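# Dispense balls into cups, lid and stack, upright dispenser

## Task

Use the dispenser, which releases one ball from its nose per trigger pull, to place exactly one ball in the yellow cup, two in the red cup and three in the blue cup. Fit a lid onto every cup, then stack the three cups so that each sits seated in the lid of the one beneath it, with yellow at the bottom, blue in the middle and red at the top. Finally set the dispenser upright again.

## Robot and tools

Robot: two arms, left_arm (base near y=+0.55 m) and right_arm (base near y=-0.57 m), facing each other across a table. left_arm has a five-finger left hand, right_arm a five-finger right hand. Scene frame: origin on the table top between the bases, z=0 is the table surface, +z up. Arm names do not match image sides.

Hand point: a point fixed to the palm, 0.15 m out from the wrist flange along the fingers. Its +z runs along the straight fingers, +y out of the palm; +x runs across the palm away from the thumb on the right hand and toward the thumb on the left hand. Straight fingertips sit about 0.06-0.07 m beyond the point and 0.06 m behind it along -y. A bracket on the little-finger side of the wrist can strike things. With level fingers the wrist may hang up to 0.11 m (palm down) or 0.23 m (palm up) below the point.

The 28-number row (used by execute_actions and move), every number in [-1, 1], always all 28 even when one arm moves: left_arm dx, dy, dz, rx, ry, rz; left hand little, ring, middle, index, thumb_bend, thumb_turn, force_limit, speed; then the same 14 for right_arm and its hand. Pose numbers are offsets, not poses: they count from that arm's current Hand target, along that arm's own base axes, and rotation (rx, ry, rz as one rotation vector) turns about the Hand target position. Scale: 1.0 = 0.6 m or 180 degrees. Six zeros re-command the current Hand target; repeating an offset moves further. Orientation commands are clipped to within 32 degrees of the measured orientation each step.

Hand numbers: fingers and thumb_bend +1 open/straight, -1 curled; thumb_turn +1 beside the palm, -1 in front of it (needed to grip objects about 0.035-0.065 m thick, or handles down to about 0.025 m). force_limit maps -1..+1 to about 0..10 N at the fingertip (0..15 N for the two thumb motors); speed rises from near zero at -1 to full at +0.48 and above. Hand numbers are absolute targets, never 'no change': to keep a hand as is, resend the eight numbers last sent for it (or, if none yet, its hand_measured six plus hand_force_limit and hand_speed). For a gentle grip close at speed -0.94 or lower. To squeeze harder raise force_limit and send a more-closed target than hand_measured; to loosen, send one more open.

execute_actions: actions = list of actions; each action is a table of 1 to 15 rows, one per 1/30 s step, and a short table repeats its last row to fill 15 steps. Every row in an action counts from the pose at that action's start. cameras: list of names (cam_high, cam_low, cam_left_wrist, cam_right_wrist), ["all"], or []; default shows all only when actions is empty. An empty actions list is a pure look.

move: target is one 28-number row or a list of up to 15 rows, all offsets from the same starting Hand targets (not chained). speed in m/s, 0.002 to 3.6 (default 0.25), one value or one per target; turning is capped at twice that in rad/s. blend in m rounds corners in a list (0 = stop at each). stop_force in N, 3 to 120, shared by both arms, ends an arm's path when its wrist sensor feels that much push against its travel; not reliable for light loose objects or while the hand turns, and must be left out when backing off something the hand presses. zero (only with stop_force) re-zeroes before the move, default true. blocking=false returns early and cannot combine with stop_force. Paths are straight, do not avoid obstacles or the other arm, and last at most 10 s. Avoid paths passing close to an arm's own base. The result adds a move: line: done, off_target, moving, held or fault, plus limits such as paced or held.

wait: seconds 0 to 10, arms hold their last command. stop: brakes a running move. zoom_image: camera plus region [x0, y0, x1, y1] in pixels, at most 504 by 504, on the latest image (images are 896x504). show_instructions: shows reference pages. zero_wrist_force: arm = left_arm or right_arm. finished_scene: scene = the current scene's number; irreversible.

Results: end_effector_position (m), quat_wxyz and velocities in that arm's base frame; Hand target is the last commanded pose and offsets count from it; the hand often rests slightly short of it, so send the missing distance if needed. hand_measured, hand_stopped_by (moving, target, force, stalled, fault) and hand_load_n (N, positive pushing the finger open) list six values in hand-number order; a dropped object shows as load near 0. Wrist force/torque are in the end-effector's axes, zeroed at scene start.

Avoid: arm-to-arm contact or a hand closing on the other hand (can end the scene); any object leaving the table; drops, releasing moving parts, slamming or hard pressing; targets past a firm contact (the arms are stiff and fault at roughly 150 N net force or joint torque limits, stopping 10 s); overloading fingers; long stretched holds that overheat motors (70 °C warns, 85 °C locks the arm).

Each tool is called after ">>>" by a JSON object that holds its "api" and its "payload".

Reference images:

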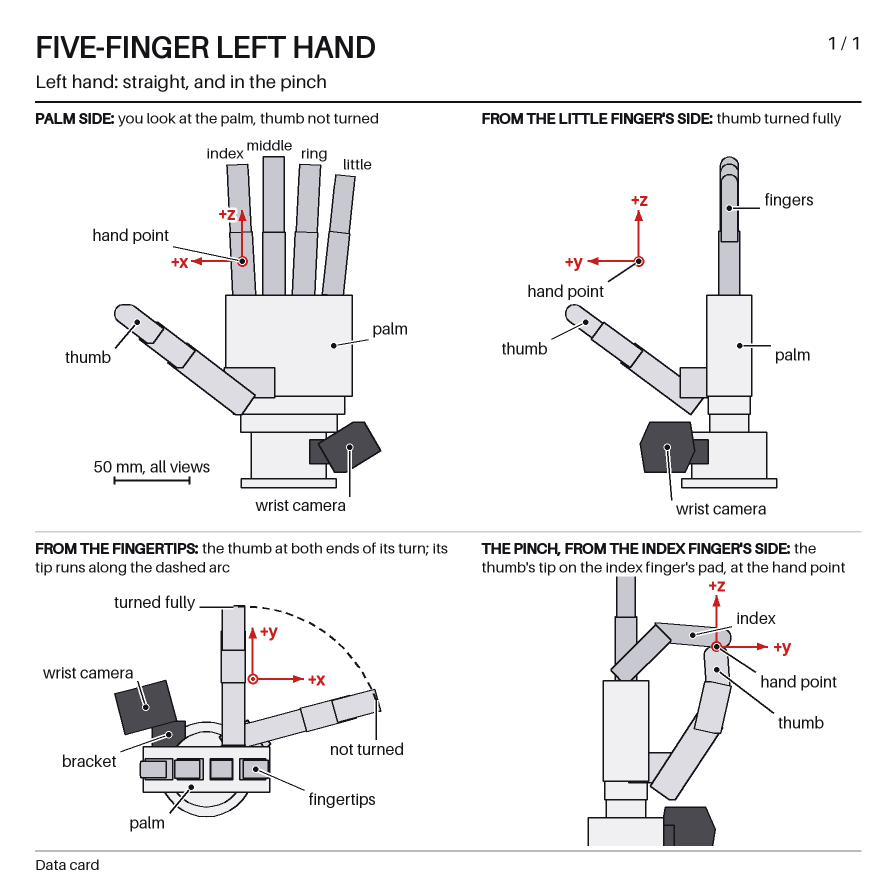

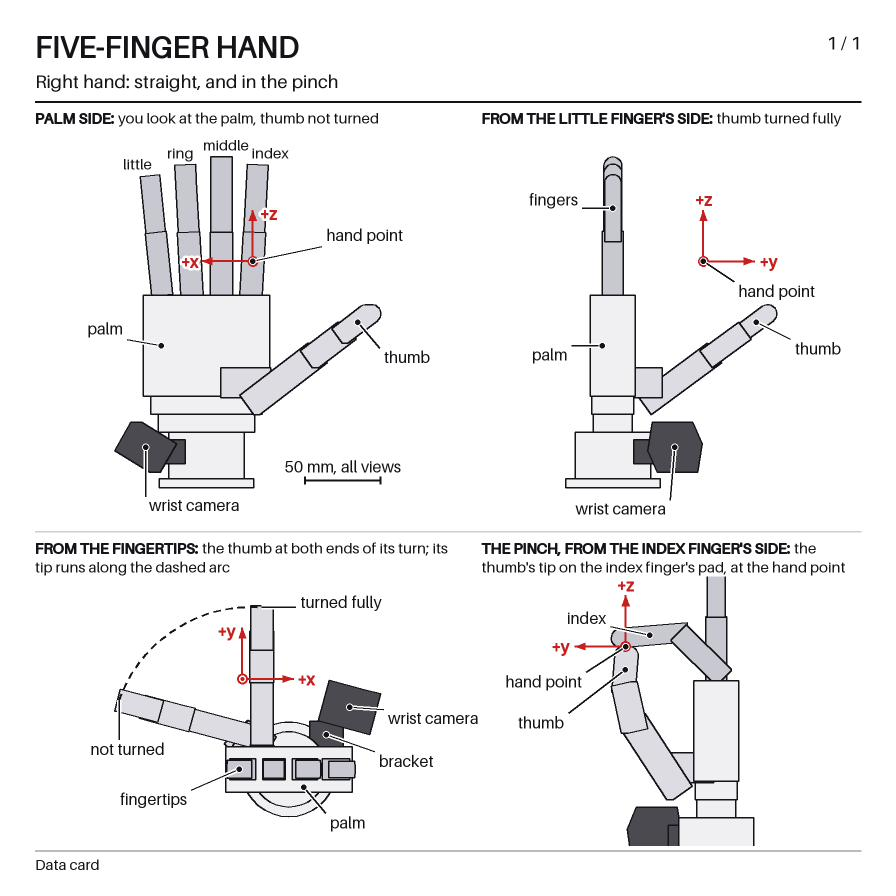

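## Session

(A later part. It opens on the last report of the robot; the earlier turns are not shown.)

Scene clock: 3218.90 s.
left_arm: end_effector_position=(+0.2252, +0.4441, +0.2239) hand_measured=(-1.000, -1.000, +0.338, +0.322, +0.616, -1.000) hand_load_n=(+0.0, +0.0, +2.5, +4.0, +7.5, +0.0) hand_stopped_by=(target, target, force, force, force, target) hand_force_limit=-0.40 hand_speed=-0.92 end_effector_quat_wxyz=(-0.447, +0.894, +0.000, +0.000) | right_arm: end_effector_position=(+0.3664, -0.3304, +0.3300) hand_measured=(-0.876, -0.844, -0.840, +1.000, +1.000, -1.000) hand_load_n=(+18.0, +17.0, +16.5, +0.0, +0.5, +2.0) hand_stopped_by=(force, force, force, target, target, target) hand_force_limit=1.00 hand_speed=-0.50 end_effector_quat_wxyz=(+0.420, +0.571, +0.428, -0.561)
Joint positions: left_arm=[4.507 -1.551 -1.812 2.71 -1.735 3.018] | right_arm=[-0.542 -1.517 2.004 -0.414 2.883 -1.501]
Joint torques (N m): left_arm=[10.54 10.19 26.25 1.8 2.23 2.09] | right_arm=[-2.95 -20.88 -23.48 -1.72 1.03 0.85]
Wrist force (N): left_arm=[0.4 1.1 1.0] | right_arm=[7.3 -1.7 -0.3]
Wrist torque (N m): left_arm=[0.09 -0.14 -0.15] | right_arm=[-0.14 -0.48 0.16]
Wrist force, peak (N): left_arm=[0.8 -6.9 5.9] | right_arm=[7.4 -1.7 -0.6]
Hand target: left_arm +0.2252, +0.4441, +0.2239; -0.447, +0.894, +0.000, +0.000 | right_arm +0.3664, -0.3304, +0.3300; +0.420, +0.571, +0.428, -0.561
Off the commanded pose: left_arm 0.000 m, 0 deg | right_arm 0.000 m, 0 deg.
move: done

>>> {"api": "move", "payload": {"target": [[0,0,0.05,0,0,0,-1,-1,0.05,0.1,0.4,-1,-0.4,-0.92,0,0,0,0,0,0,-1,-1,-1,1,1,-1,1,-0.5]], "speed": 0.02, "cameras": ["cam_left_wrist","cam_low","cam_high"]}}

>>> {"api": "zoom_image", "payload": {"camera": "cam_low", "region": [425, 80, 535, 170]}}

Scene clock: 3227.93 s.
left_arm: end_effector_position=(+0.2252, +0.4441, +0.2541) hand_measured=(-1.000, -1.000, +0.338, +0.322, +0.616, -1.000) hand_load_n=(+0.0, +0.0, +2.0, +4.0, +8.0, +0.0) hand_stopped_by=(target, target, force, force, force, target) hand_force_limit=-0.40 hand_speed=-0.92 end_effector_quat_wxyz=(-0.447, +0.894, +0.000, +0.000) | right_arm: end_effector_position=(+0.3664, -0.3304, +0.3300) hand_measured=(-0.876, -0.844, -0.840, +1.000, +1.000, -1.000) hand_load_n=(+18.0, +17.0, +16.5, +0.0, +0.5, +1.5) hand_stopped_by=(force, force, force, target, target, target) hand_force_limit=1.00 hand_speed=-0.50 end_effector_quat_wxyz=(+0.420, +0.571, +0.428, -0.561)
Joint positions: left_arm=[4.507 -1.538 -1.746 2.631 -1.735 3.018] | right_arm=[-0.542 -1.517 2.004 -0.414 2.883 -1.501]
Joint torques (N m): left_arm=[-2.47 22.69 9.14 1.62 -1.64 -1.21] | right_arm=[-3.74 -21.42 -23.07 -1.66 1.04 1.2]
Wrist force (N): left_arm=[0.4 1.5 1.7] | right_arm=[7.3 -1.8 -0.5]
Wrist torque (N m): left_arm=[0.13 -0.15 -0.16] | right_arm=[-0.14 -0.48 0.16]
Wrist force, peak (N): left_arm=[0.4 1.9 1.9] | right_arm=[7.5 -1.6 -0.5]
Hand target: left_arm +0.2252, +0.4441, +0.2539; -0.447, +0.894, +0.000, +0.000 | right_arm +0.3664, -0.3304, +0.3300; +0.420, +0.571, +0.428, -0.561
Off the commanded pose: left_arm 0.000 m, 0 deg | right_arm 0.000 m, 0 deg.
move: done
Images, in order (width x height): cam_high 896x504, cam_low 896x504, cam_left_wrist 896x504.

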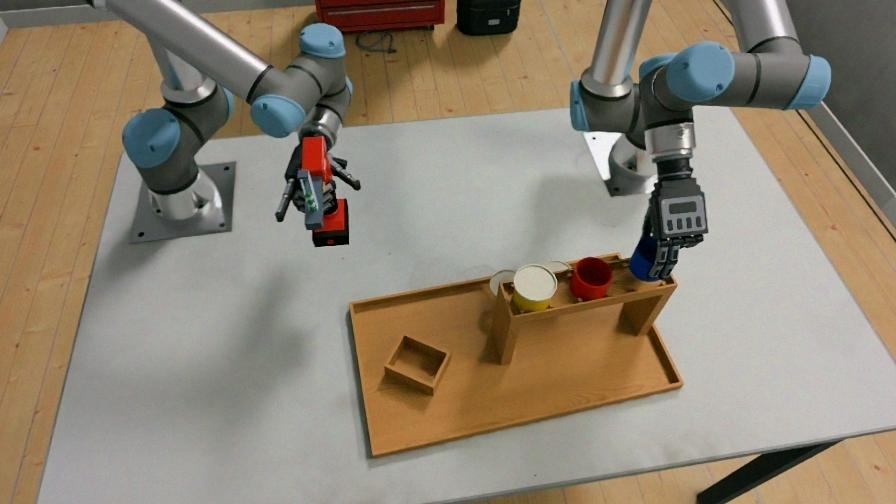

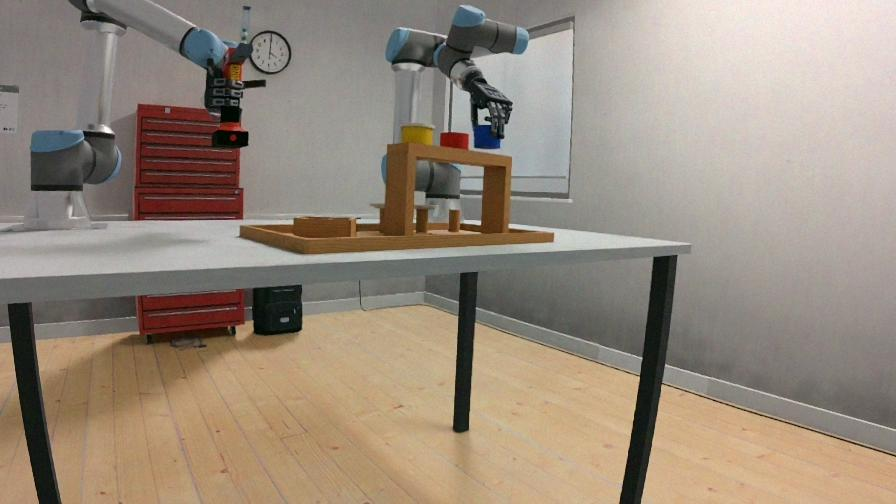

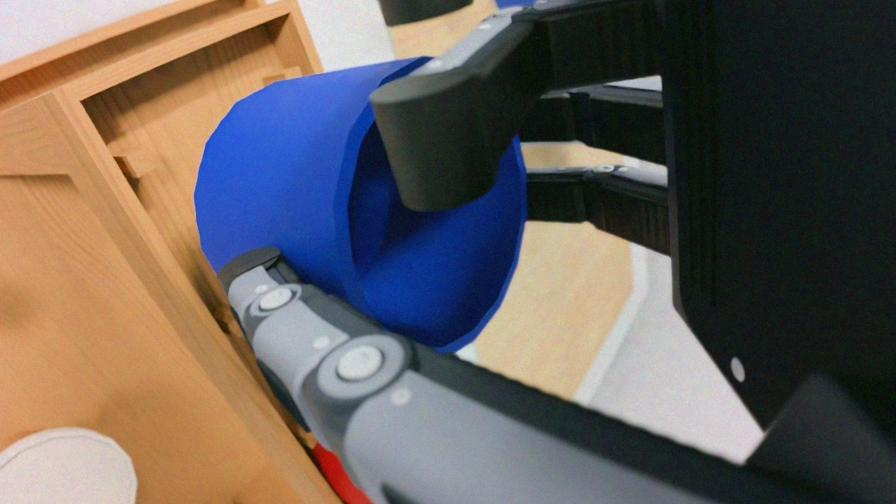

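Scaled by 4.582 from the camera's 896x504 image, which has a finer 1280x720 frame.

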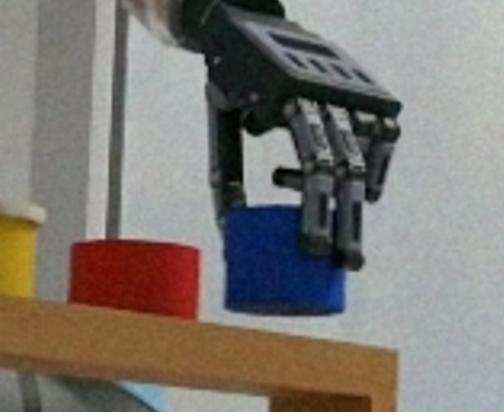

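>>> {"api": "move", "payload": {"target": [[0,0,0.135,0,0,0,-1,-1,0.05,0.1,0.4,-1,-0.4,-0.92,0,0,0,0,0,0,-1,-1,-1,1,1,-1,1,-0.5],[0.3452,0.0187,0.135,0,0,0,-1,-1,0.05,0.1,0.4,-1,-0.4,-0.92,0,0,0,0,0,0,-1,-1,-1,1,1,-1,1,-0.5]], "speed": 0.1, "cameras": ["cam_left_wrist","cam_low","cam_high"]}}

>>> {"api": "zoom_image", "payload": {"camera": "cam_low", "region": [370, 60, 470, 160]}}

>>> {"api": "zoom_image", "payload": {"camera": "cam_high", "region": [490, 200, 600, 320]}}

Scene clock: 3244.50 s.
left_arm: end_effector_position=(+0.4324, +0.4553, +0.3349) hand_measured=(-1.000, -1.000, +0.338, +0.322, +0.616, -1.000) hand_load_n=(+0.0, +0.0, +2.5, +4.0, +8.0, +0.0) hand_stopped_by=(target, target, force, force, force, target) hand_force_limit=-0.40 hand_speed=-0.92 end_effector_quat_wxyz=(-0.447, +0.894, +0.000, +0.000) | right_arm: end_effector_position=(+0.3664, -0.3304, +0.3300) hand_measured=(-0.876, -0.844, -0.840, +1.000, +1.000, -1.000) hand_load_n=(+17.5, +17.0, +16.5, +0.0, +0.5, +2.0) hand_stopped_by=(force, force, force, target, target, target) hand_force_limit=1.00 hand_speed=-0.50 end_effector_quat_wxyz=(+0.420, +0.571, +0.428, -0.561)
Joint positions: left_arm=[4.041 -1.95 -1.069 2.256 -2.092 2.697] | right_arm=[-0.542 -1.517 2.004 -0.414 2.883 -1.501]
Joint torques (N m): left_arm=[8.93 39.52 16.76 1.29 1.94 1.87] | right_arm=[-3.12 -20.74 -22.27 -1.48 1.06 1.2]
Wrist force (N): left_arm=[0.2 1.3 1.9] | right_arm=[7.2 -1.8 -0.6]
Wrist torque (N m): left_arm=[0.08 -0.12 -0.19] | right_arm=[-0.15 -0.46 0.16]
Wrist force, peak (N): left_arm=[0.6 2.8 2.5] | right_arm=[7.4 -1.8 -0.5]
Hand target: left_arm +0.4323, +0.4553, +0.3349; -0.447, +0.894, +0.000, +0.000 | right_arm +0.3664, -0.3304, +0.3300; +0.420, +0.571, +0.428, -0.561
Off the commanded pose: left_arm 0.000 m, 0 deg | right_arm 0.000 m, 0 deg.
move: done
Images, in order (width x height): cam_high 896x504, cam_low 896x504, cam_left_wrist 896x504.

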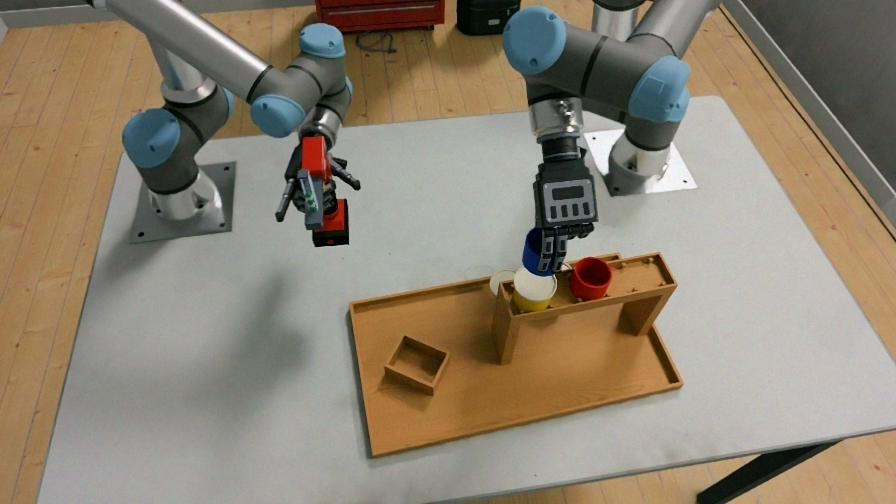

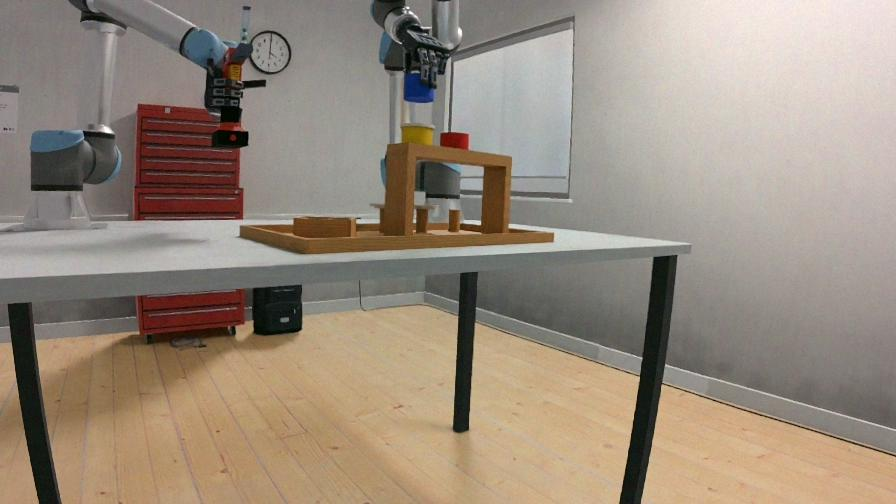

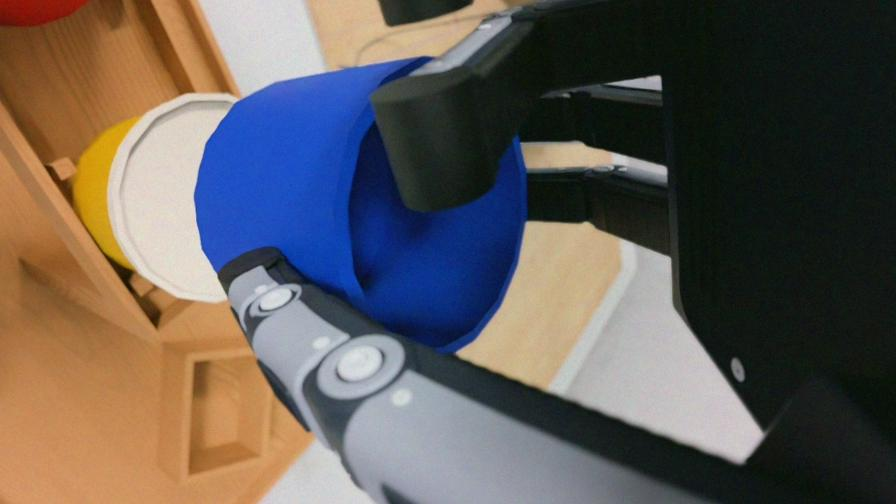

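Scaled by 5.040 from the camera's 896x504 image, which has a finer 1280x720 frame.

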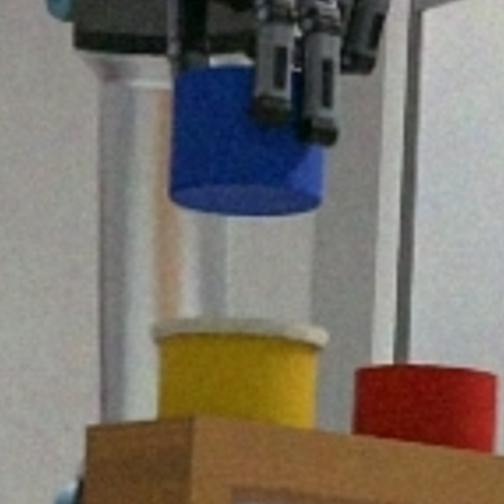

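Scaled by 4.200 from the camera's 896x504 image, which has a finer 1280x720 frame.

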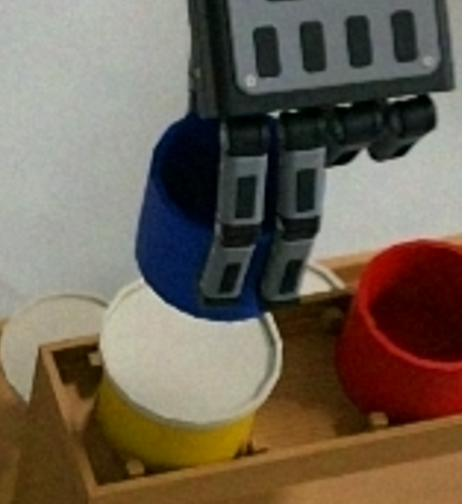

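>>> {"api": "move", "payload": {"target": [[0.0142,0.0117,-0.05,0,0,0,-1,-1,0.05,0.1,0.4,-1,-0.4,-0.92,0,0,0,0,0,0,-1,-1,-1,1,1,-1,1,-0.5]], "speed": 0.05, "cameras": ["cam_left_wrist","cam_low","cam_high"]}}

>>> {"api": "zoom_image", "payload": {"camera": "cam_low", "region": [380, 80, 460, 160]}}

>>> {"api": "zoom_image", "payload": {"camera": "cam_high", "region": [500, 220, 590, 320]}}

Scene clock: 3311.57 s.
left_arm: end_effector_position=(+0.4409, +0.4623, +0.3047) hand_measured=(-1.000, -1.000, +0.338, +0.322, +0.616, -1.000) hand_load_n=(+0.0, +0.0, +2.0, +4.0, +8.0, +0.0) hand_stopped_by=(target, target, force, force, force, target) hand_force_limit=-0.40 hand_speed=-0.92 end_effector_quat_wxyz=(-0.447, +0.894, +0.000, +0.000) end_effector_velocity=(+0.000, +0.000, +0.003) end_effector_angular_velocity=(+0.001, -0.002, +0.001) | right_arm: end_effector_position=(+0.3664, -0.3304, +0.3300) hand_measured=(-0.876, -0.844, -0.840, +1.000, +1.000, -1.000) hand_load_n=(+17.5, +17.0, +16.0, +0.0, +0.5, +1.5) hand_stopped_by=(force, force, force, target, target, target) hand_force_limit=1.00 hand_speed=-0.50 end_effector_quat_wxyz=(+0.420, +0.571, +0.428, -0.561)
Joint positions: left_arm=[4.036 -1.974 -1.113 2.321 -2.095 2.694] | right_arm=[-0.542 -1.517 2.004 -0.414 2.883 -1.501]
Joint velocities: left_arm=[0 0.002 0.004 -0.005 0 -0.002] | right_arm=[within noise]
Joint torques (N m): left_arm=[-9.09 47.11 28.94 -2.85 -2.38 -0.98] | right_arm=[-3.16 -21.32 -23.85 -1.48 1.11 1.25]
Wrist force (N): left_arm=[0.5 1.7 1.8] | right_arm=[7.2 -1.7 -0.6]
Wrist torque (N m): left_arm=[0.15 -0.16 0.00] | right_arm=[-0.13 -0.47 0.16]
Wrist force, peak (N): left_arm=[0.7 2.1 2.0] | right_arm=[7.4 -1.6 -0.6]
Hand target: left_arm +0.4409, +0.4623, +0.3049; -0.447, +0.894, +0.000, +0.000 | right_arm +0.3664, -0.3304, +0.3300; +0.420, +0.571, +0.428, -0.561
Off the commanded pose: left_arm 0.000 m, 0 deg | right_arm 0.000 m, 0 deg.
move: done
Images, in order (width x height): cam_high 896x504, cam_low 896x504, cam_left_wrist 896x504.

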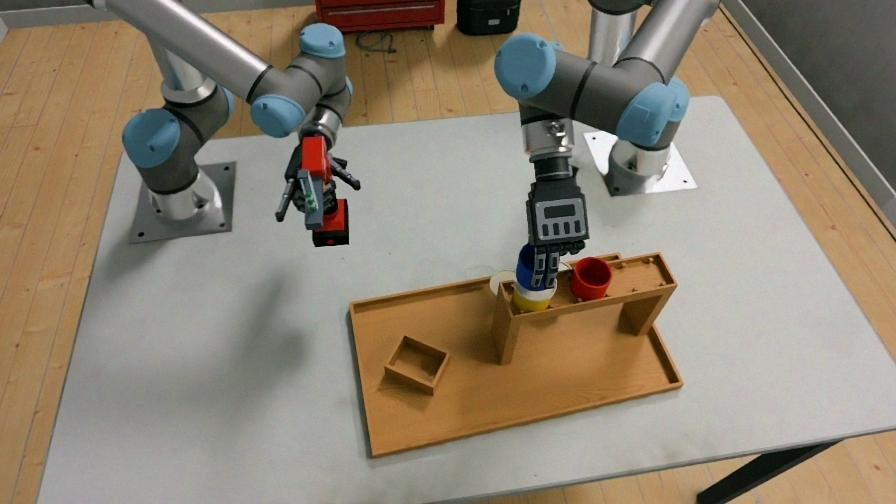

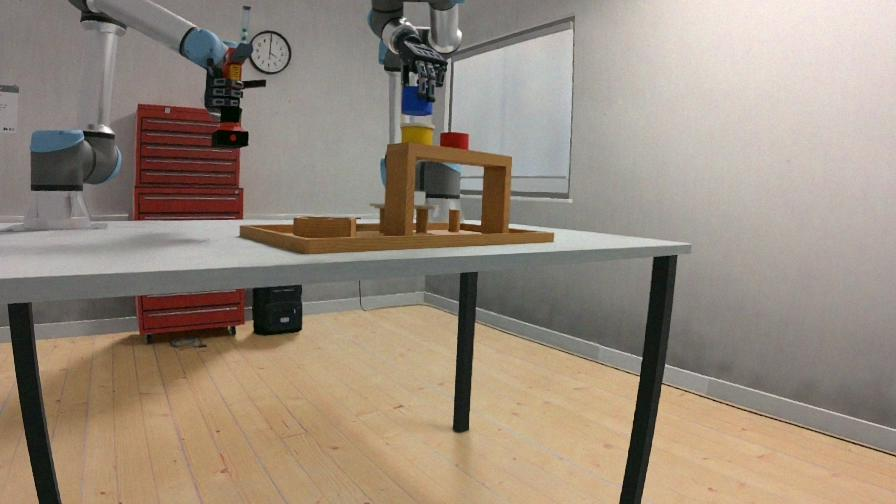

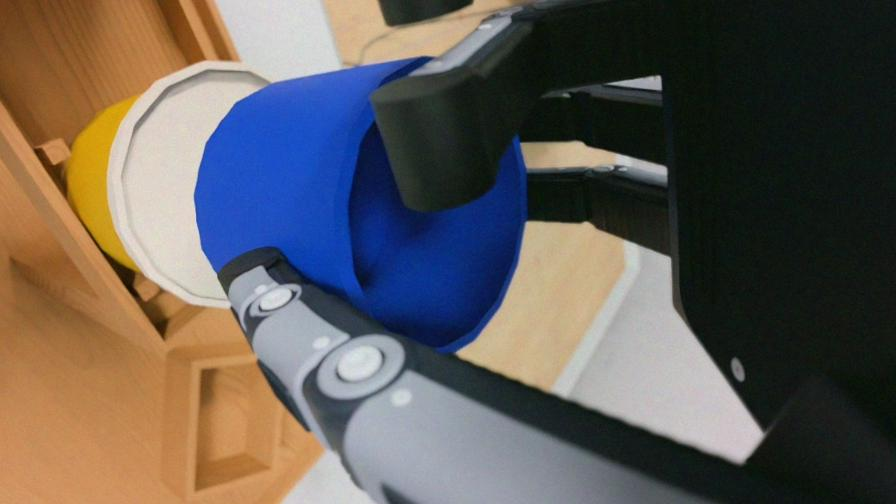

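Scaled by 6.300 from the camera's 896x504 image, which has a finer 1280x720 frame.

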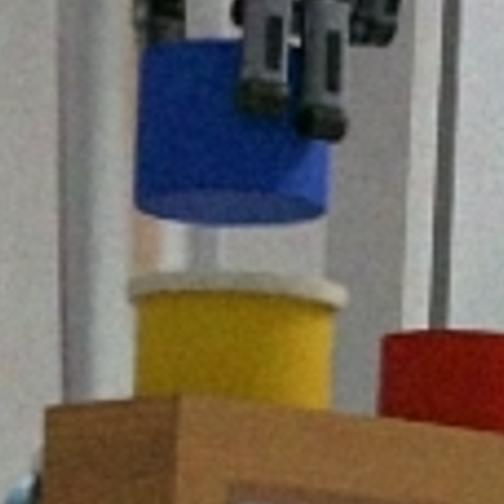

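Scaled by 5.040 from the camera's 896x504 image, which has a finer 1280x720 frame.

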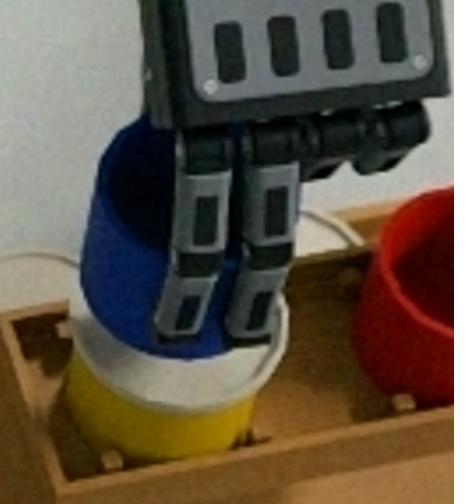

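>>> {"api": "move", "payload": {"target": [[-0.0013,0.005,-0.0217,0,0,0,-1,-1,0.05,0.1,0.4,-1,-0.4,-0.92,0,0,0,0,0,0,-1,-1,-1,1,1,-1,1,-0.5]], "speed": 0.03, "cameras": ["cam_left_wrist","cam_low","cam_high"]}}

>>> {"api": "zoom_image", "payload": {"camera": "cam_low", "region": [380, 80, 460, 160]}}

>>> {"api": "zoom_image", "payload": {"camera": "cam_high", "region": [500, 220, 590, 320]}}

>>> {"api": "zoom_image", "payload": {"camera": "cam_left_wrist", "region": [50, 30, 350, 330]}}

Scene clock: 3339.07 s.
left_arm: end_effector_position=(+0.4401, +0.4654, +0.2918) hand_measured=(-1.000, -1.000, +0.338, +0.322, +0.616, -1.000) hand_load_n=(+0.0, +0.0, +2.0, +4.0, +8.0, +0.0) hand_stopped_by=(target, target, force, force, force, target) hand_force_limit=-0.40 hand_speed=-0.92 end_effector_quat_wxyz=(-0.447, +0.894, +0.000, +0.000) end_effector_velocity=(+0.000, +0.000, +0.002) end_effector_angular_velocity=(+0.000, +0.001, +0.001) | right_arm: end_effector_position=(+0.3664, -0.3304, +0.3300) hand_measured=(-0.876, -0.844, -0.840, +1.000, +1.000, -1.000) hand_load_n=(+17.5, +17.0, +16.5, +0.0, +0.5, +1.5) hand_stopped_by=(force, force, force, target, target, target) hand_force_limit=1.00 hand_speed=-0.50 end_effector_quat_wxyz=(+0.420, +0.571, +0.428, -0.561)
Joint positions: left_arm=[4.041 -1.975 -1.144 2.356 -2.092 2.698] | right_arm=[-0.542 -1.517 2.004 -0.414 2.883 -1.501]
Joint velocities: left_arm=[0 0.001 0.004 -0.005 -0.001 0] | right_arm=[within noise]
Joint torques (N m): left_arm=[2.92 29.3 28.46 -2.76 0.88 1.19] | right_arm=[-4.58 -20.45 -23.48 -1.68 0.78 1.39]
Wrist force (N): left_arm=[0.3 1.7 1.9] | right_arm=[7.2 -1.6 -0.5]
Wrist torque (N m): left_arm=[0.15 -0.12 -0.17] | right_arm=[-0.11 -0.46 0.16]
Wrist force, peak (N): left_arm=[0.6 2.1 1.9] | right_arm=[7.4 -1.7 -0.7]
Hand target: left_arm +0.4401, +0.4653, +0.2919; -0.447, +0.894, +0.000, +0.000 | right_arm +0.3664, -0.3304, +0.3300; +0.420, +0.571, +0.428, -0.561
Off the commanded pose: left_arm 0.000 m, 0 deg | right_arm 0.000 m, 0 deg.
move: done
Images, in order (width x height): cam_high 896x504, cam_low 896x504, cam_left_wrist 896x504.

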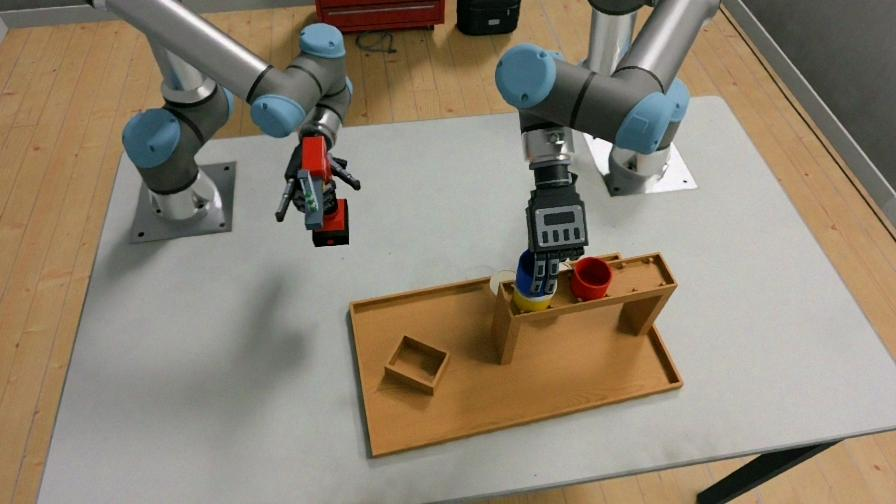

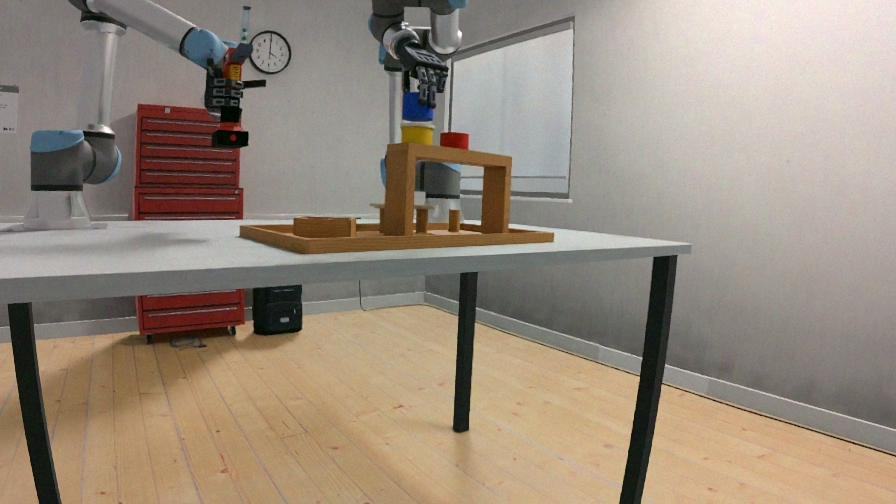

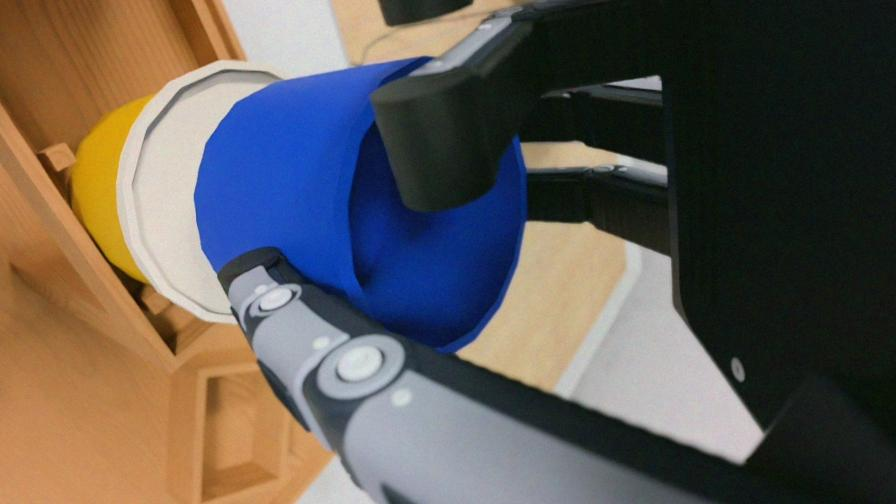

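Scaled by 6.300 from the camera's 896x504 image, which has a finer 1280x720 frame.

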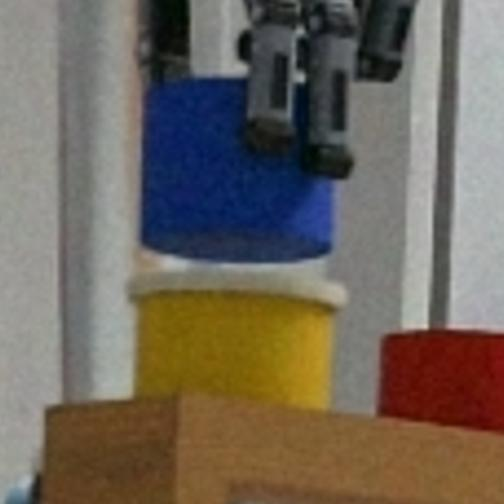

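Scaled by 5.040 from the camera's 896x504 image, which has a finer 1280x720 frame.

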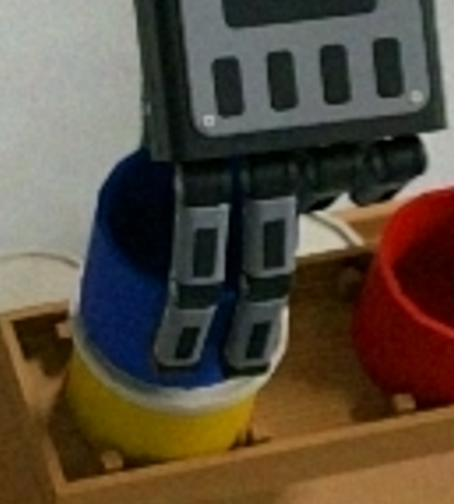

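Scaled by 1.680 from the camera's 896x504 image, which has a finer 1280x720 frame.

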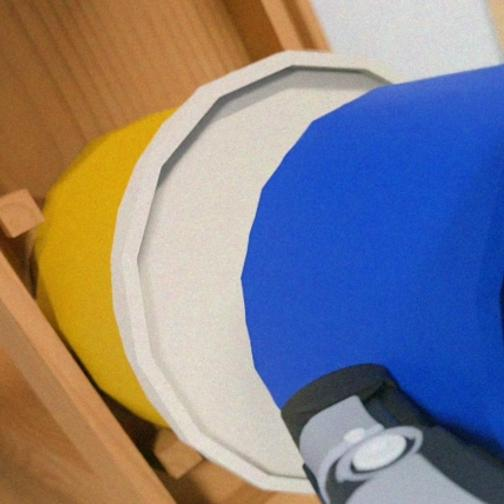

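>>> {"api": "move", "payload": {"target": [[0,0,-0.03,0,0,0,-1,-1,0.05,0.1,0.4,-1,-0.4,-0.92,0,0,0,0,0,0,-1,-1,-1,1,1,-1,1,-0.5]], "speed": 0.008, "stop_force": 3, "cameras": ["cam_left_wrist","cam_low","cam_high"]}}

>>> {"api": "zoom_image", "payload": {"camera": "cam_low", "region": [380, 80, 460, 160]}}

>>> {"api": "zoom_image", "payload": {"camera": "cam_high", "region": [500, 220, 590, 320]}}

>>> {"api": "zoom_image", "payload": {"camera": "cam_left_wrist", "region": [50, 30, 350, 330]}}

Scene clock: 3353.17 s.
left_arm: end_effector_position=(+0.4401, +0.4653, +0.2793) hand_measured=(-1.000, -1.000, +0.338, +0.322, +0.616, -1.000) hand_load_n=(+0.0, +0.0, +2.5, +4.0, +7.5, +0.0) hand_stopped_by=(target, target, force, force, force, target) hand_force_limit=-0.40 hand_speed=-0.92 end_effector_quat_wxyz=(-0.447, +0.894, +0.000, +0.000) | right_arm: end_effector_position=(+0.3664, -0.3304, +0.3300) hand_measured=(-0.876, -0.844, -0.840, +1.000, +1.000, -1.000) hand_load_n=(+18.0, +17.0, +16.5, +0.0, +0.5, +1.5) hand_stopped_by=(force, force, force, target, target, target) hand_force_limit=1.00 hand_speed=-0.50 end_effector_quat_wxyz=(+0.420, +0.571, +0.428, -0.561)
Joint positions: left_arm=[4.041 -1.975 -1.176 2.388 -2.092 2.698] | right_arm=[-0.542 -1.517 2.004 -0.414 2.883 -1.501]
Joint torques (N m): left_arm=[-12.03 41.24 29.69 -2.97 -2.41 -1.46] | right_arm=[-2.95 -22.15 -23.37 -1.82 0.69 1.19]
Wrist force (N): left_arm=[0.3 1.7 1.8] | right_arm=[7.2 -1.6 -0.6]
Wrist torque (N m): left_arm=[0.15 -0.13 -0.18] | right_arm=[-0.11 -0.47 0.16]
Wrist force, peak (N): left_arm=[-0.9 -2.5 -1.2] | right_arm=[7.5 -1.7 -0.5]
Hand target: left_arm +0.4401, +0.4653, +0.2793; -0.447, +0.894, +0.000, +0.000 (not the last commanded pose) | right_arm +0.3664, -0.3304, +0.3300; +0.420, +0.571, +0.428, -0.561
Off the commanded pose: left_arm 0.005 m, 0 deg | right_arm 0.000 m, 0 deg.
move: contact (left_arm)
Images, in order (width x height): cam_high 896x504, cam_low 896x504, cam_left_wrist 896x504.

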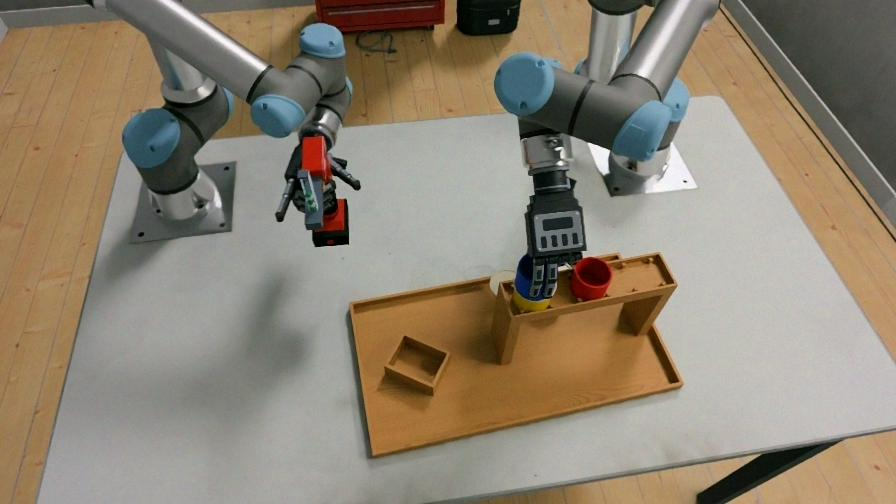

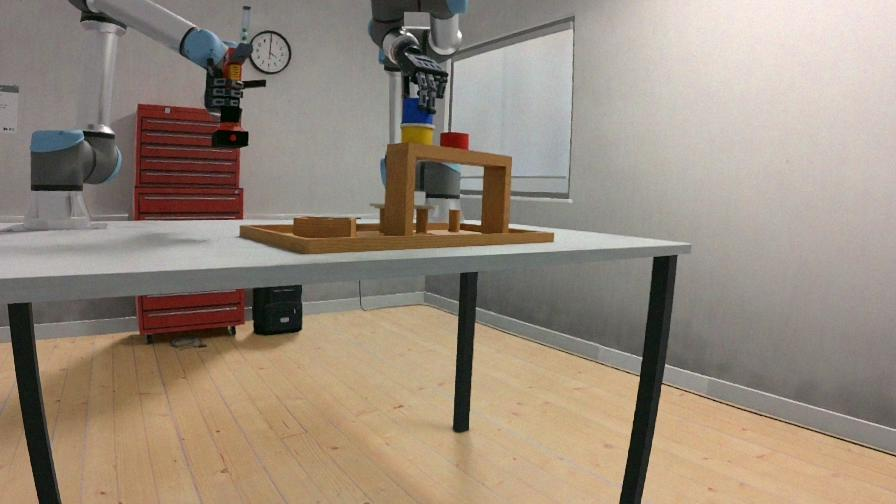

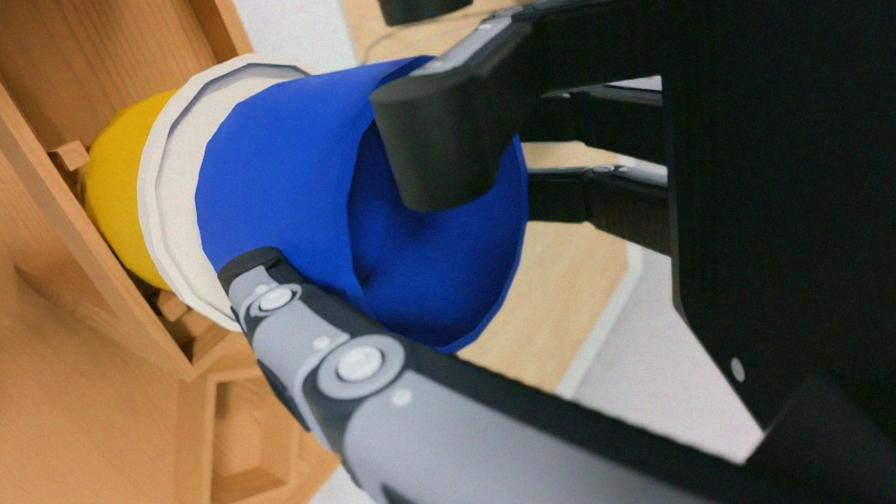

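Scaled by 6.300 from the camera's 896x504 image, which has a finer 1280x720 frame.

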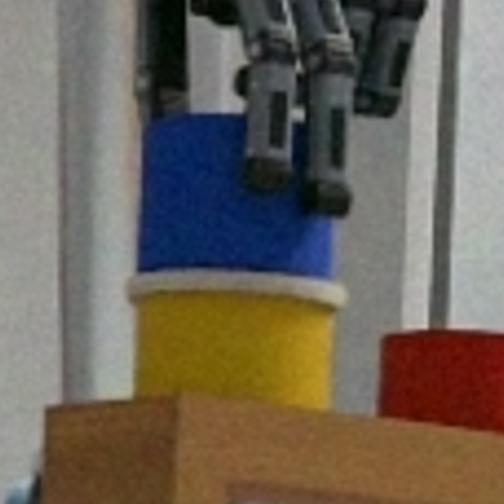

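Scaled by 5.040 from the camera's 896x504 image, which has a finer 1280x720 frame.

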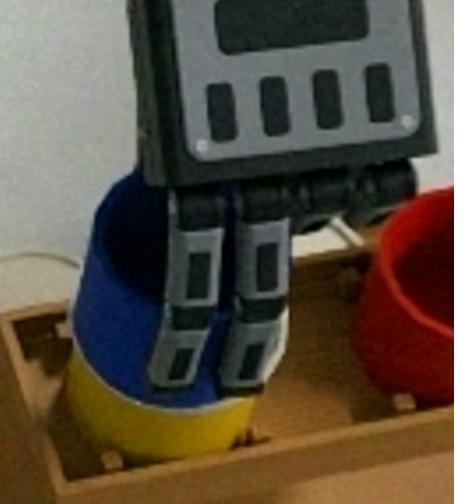

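Scaled by 1.680 from the camera's 896x504 image, which has a finer 1280x720 frame.

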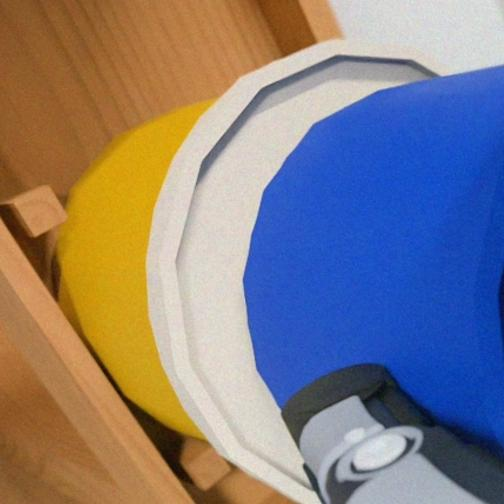

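>>> {"api": "move", "payload": {"target": [[0,0,0.006,0,0,0,-1,-1,0.05,0.1,0.4,-1,-0.4,-0.92,0,0,0,0,0,0,-1,-1,-1,1,1,-1,1,-0.5],[-0.0033,-0.005,0.006,0,0,0,-1,-1,0.05,0.1,0.4,-1,-0.4,-0.92,0,0,0,0,0,0,-1,-1,-1,1,1,-1,1,-0.5]], "speed": 0.02}}

>>> {"api": "move", "payload": {"target": [[0,0,-0.03,0,0,0,-1,-1,0.05,0.1,0.4,-1,-0.4,-0.92,0,0,0,0,0,0,-1,-1,-1,1,1,-1,1,-0.5]], "speed": 0.008, "stop_force": 3, "cameras": ["cam_left_wrist","cam_low","cam_high"]}}

>>> {"api": "zoom_image", "payload": {"camera": "cam_low", "region": [380, 80, 460, 160]}}

>>> {"api": "zoom_image", "payload": {"camera": "cam_high", "region": [500, 220, 590, 320]}}

>>> {"api": "zoom_image", "payload": {"camera": "cam_left_wrist", "region": [50, 30, 350, 330]}}

Scene clock: 3433.20 s.
left_arm: end_effector_position=(+0.4381, +0.4623, +0.2830) hand_measured=(-1.000, -1.000, +0.338, +0.322, +0.616, -1.000) hand_load_n=(+0.0, +0.0, +2.5, +4.0, +7.5, +0.0) hand_stopped_by=(target, target, force, force, force, target) hand_force_limit=-0.40 hand_speed=-0.92 end_effector_quat_wxyz=(-0.448, +0.894, +0.000, +0.000) | right_arm: end_effector_position=(+0.3664, -0.3304, +0.3300) hand_measured=(-0.876, -0.844, -0.840, +1.000, +1.000, -1.000) hand_load_n=(+17.5, +17.0, +16.0, +0.0, +0.5, +1.5) hand_stopped_by=(force, force, force, target, target, target) hand_force_limit=1.00 hand_speed=-0.50 end_effector_quat_wxyz=(+0.420, +0.571, +0.428, -0.561)
Joint positions: left_arm=[4.041 -1.966 -1.18 2.382 -2.092 2.697] | right_arm=[-0.542 -1.517 2.004 -0.414 2.883 -1.501]
Joint torques (N m): left_arm=[-11.52 23.57 29.5 -0.48 -2.67 -1.52] | right_arm=[-2.51 -21.02 -23.48 -1.66 0.88 1.28]
Wrist force (N): left_arm=[0.5 1.7 1.7] | right_arm=[7.1 -1.7 -0.5]
Wrist torque (N m): left_arm=[0.16 -0.15 -0.05] | right_arm=[-0.14 -0.46 0.16]
Wrist force, peak (N): left_arm=[0.5 1.8 1.9] | right_arm=[7.5 -1.8 -0.5]
Hand target: left_arm +0.4381, +0.4623, +0.2829; -0.447, +0.894, +0.000, +0.000 | right_arm +0.3664, -0.3304, +0.3300; +0.420, +0.571, +0.428, -0.561
Off the commanded pose: left_arm 0.000 m, 0 deg | right_arm 0.000 m, 0 deg.
move: done

Scene clock: 3434.67 s.
left_arm: end_effector_position=(+0.4381, +0.4623, +0.2784) hand_measured=(-1.000, -1.000, +0.338, +0.322, +0.616, -1.000) hand_load_n=(+0.0, +0.0, +2.5, +4.0, +7.5, +0.0) hand_stopped_by=(target, target, force, force, force, target) hand_force_limit=-0.40 hand_speed=-0.92 end_effector_quat_wxyz=(-0.447, +0.894, +0.000, +0.000) | right_arm: end_effector_position=(+0.3664, -0.3304, +0.3300) hand_measured=(-0.876, -0.844, -0.840, +1.000, +1.000, -1.000) hand_load_n=(+17.5, +17.0, +16.0, +0.0, +0.5, +1.5) hand_stopped_by=(force, force, force, target, target, target) hand_force_limit=1.00 hand_speed=-0.50 end_effector_quat_wxyz=(+0.420, +0.571, +0.428, -0.561)
Joint positions: left_arm=[4.041 -1.966 -1.191 2.394 -2.092 2.697] | right_arm=[-0.542 -1.517 2.004 -0.414 2.883 -1.501]
Joint torques (N m): left_arm=[-8.68 28.58 28.75 -2.89 -1.57 -0.08] | right_arm=[-3.18 -20.79 -22.83 -1.45 1.03 0.97]
Wrist force (N): left_arm=[0.3 1.6 1.5] | right_arm=[7.2 -1.7 -0.6]
Wrist torque (N m): left_arm=[0.17 -0.15 -0.06] | right_arm=[-0.13 -0.47 0.16]
Wrist force, peak (N): left_arm=[0.5 1.9 1.7] | right_arm=[7.4 -1.8 -0.6]
Hand target: left_arm +0.4381, +0.4623, +0.2784; -0.447, +0.894, +0.000, +0.000 (not the last commanded pose) | right_arm +0.3664, -0.3304, +0.3300; +0.420, +0.571, +0.428, -0.561
Off the commanded pose: left_arm 0.013 m, 0 deg | right_arm 0.000 m, 0 deg.
move: contact (left_arm)
Images, in order (width x height): cam_high 896x504, cam_low 896x504, cam_left_wrist 896x504.

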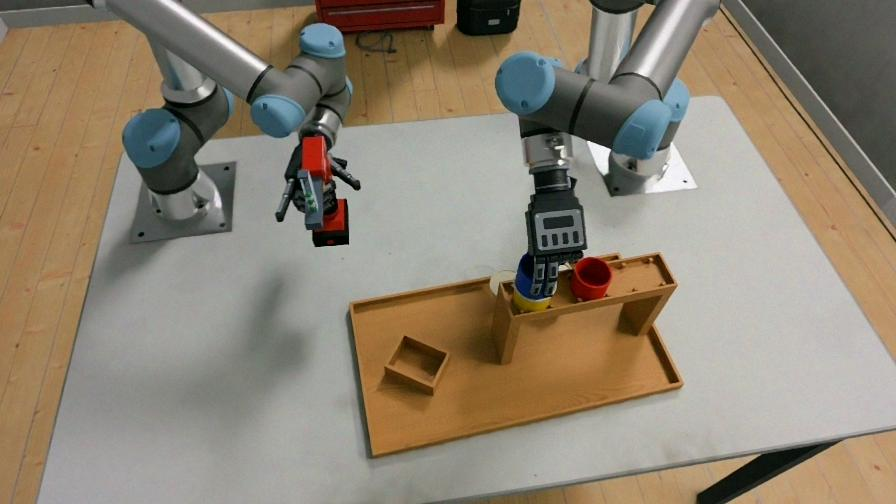

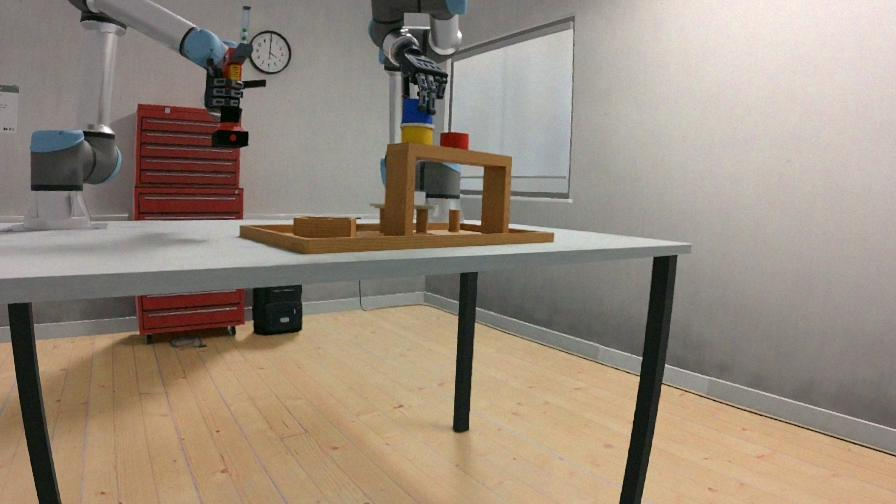

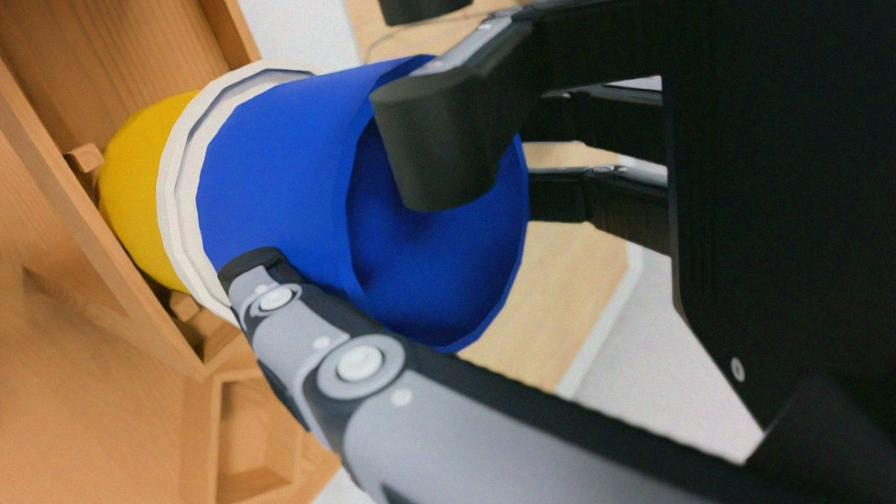

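Scaled by 6.300 from the camera's 896x504 image, which has a finer 1280x720 frame.

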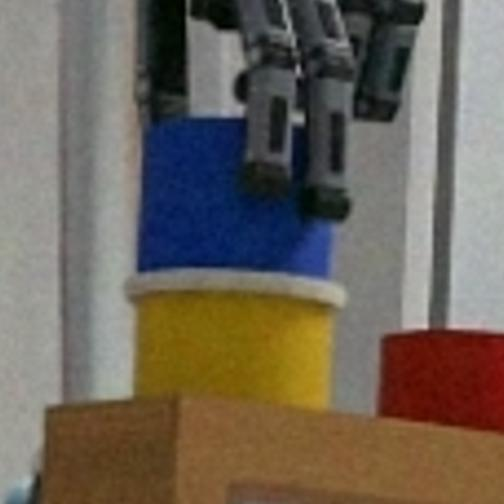

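Scaled by 5.040 from the camera's 896x504 image, which has a finer 1280x720 frame.

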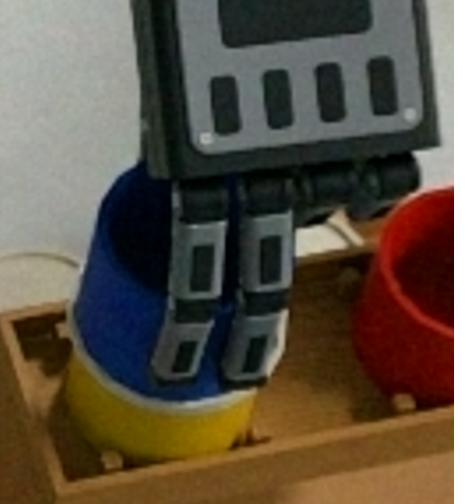

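Scaled by 1.680 from the camera's 896x504 image, which has a finer 1280x720 frame.

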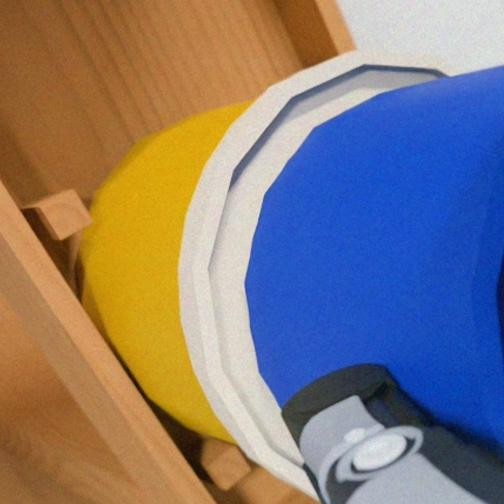

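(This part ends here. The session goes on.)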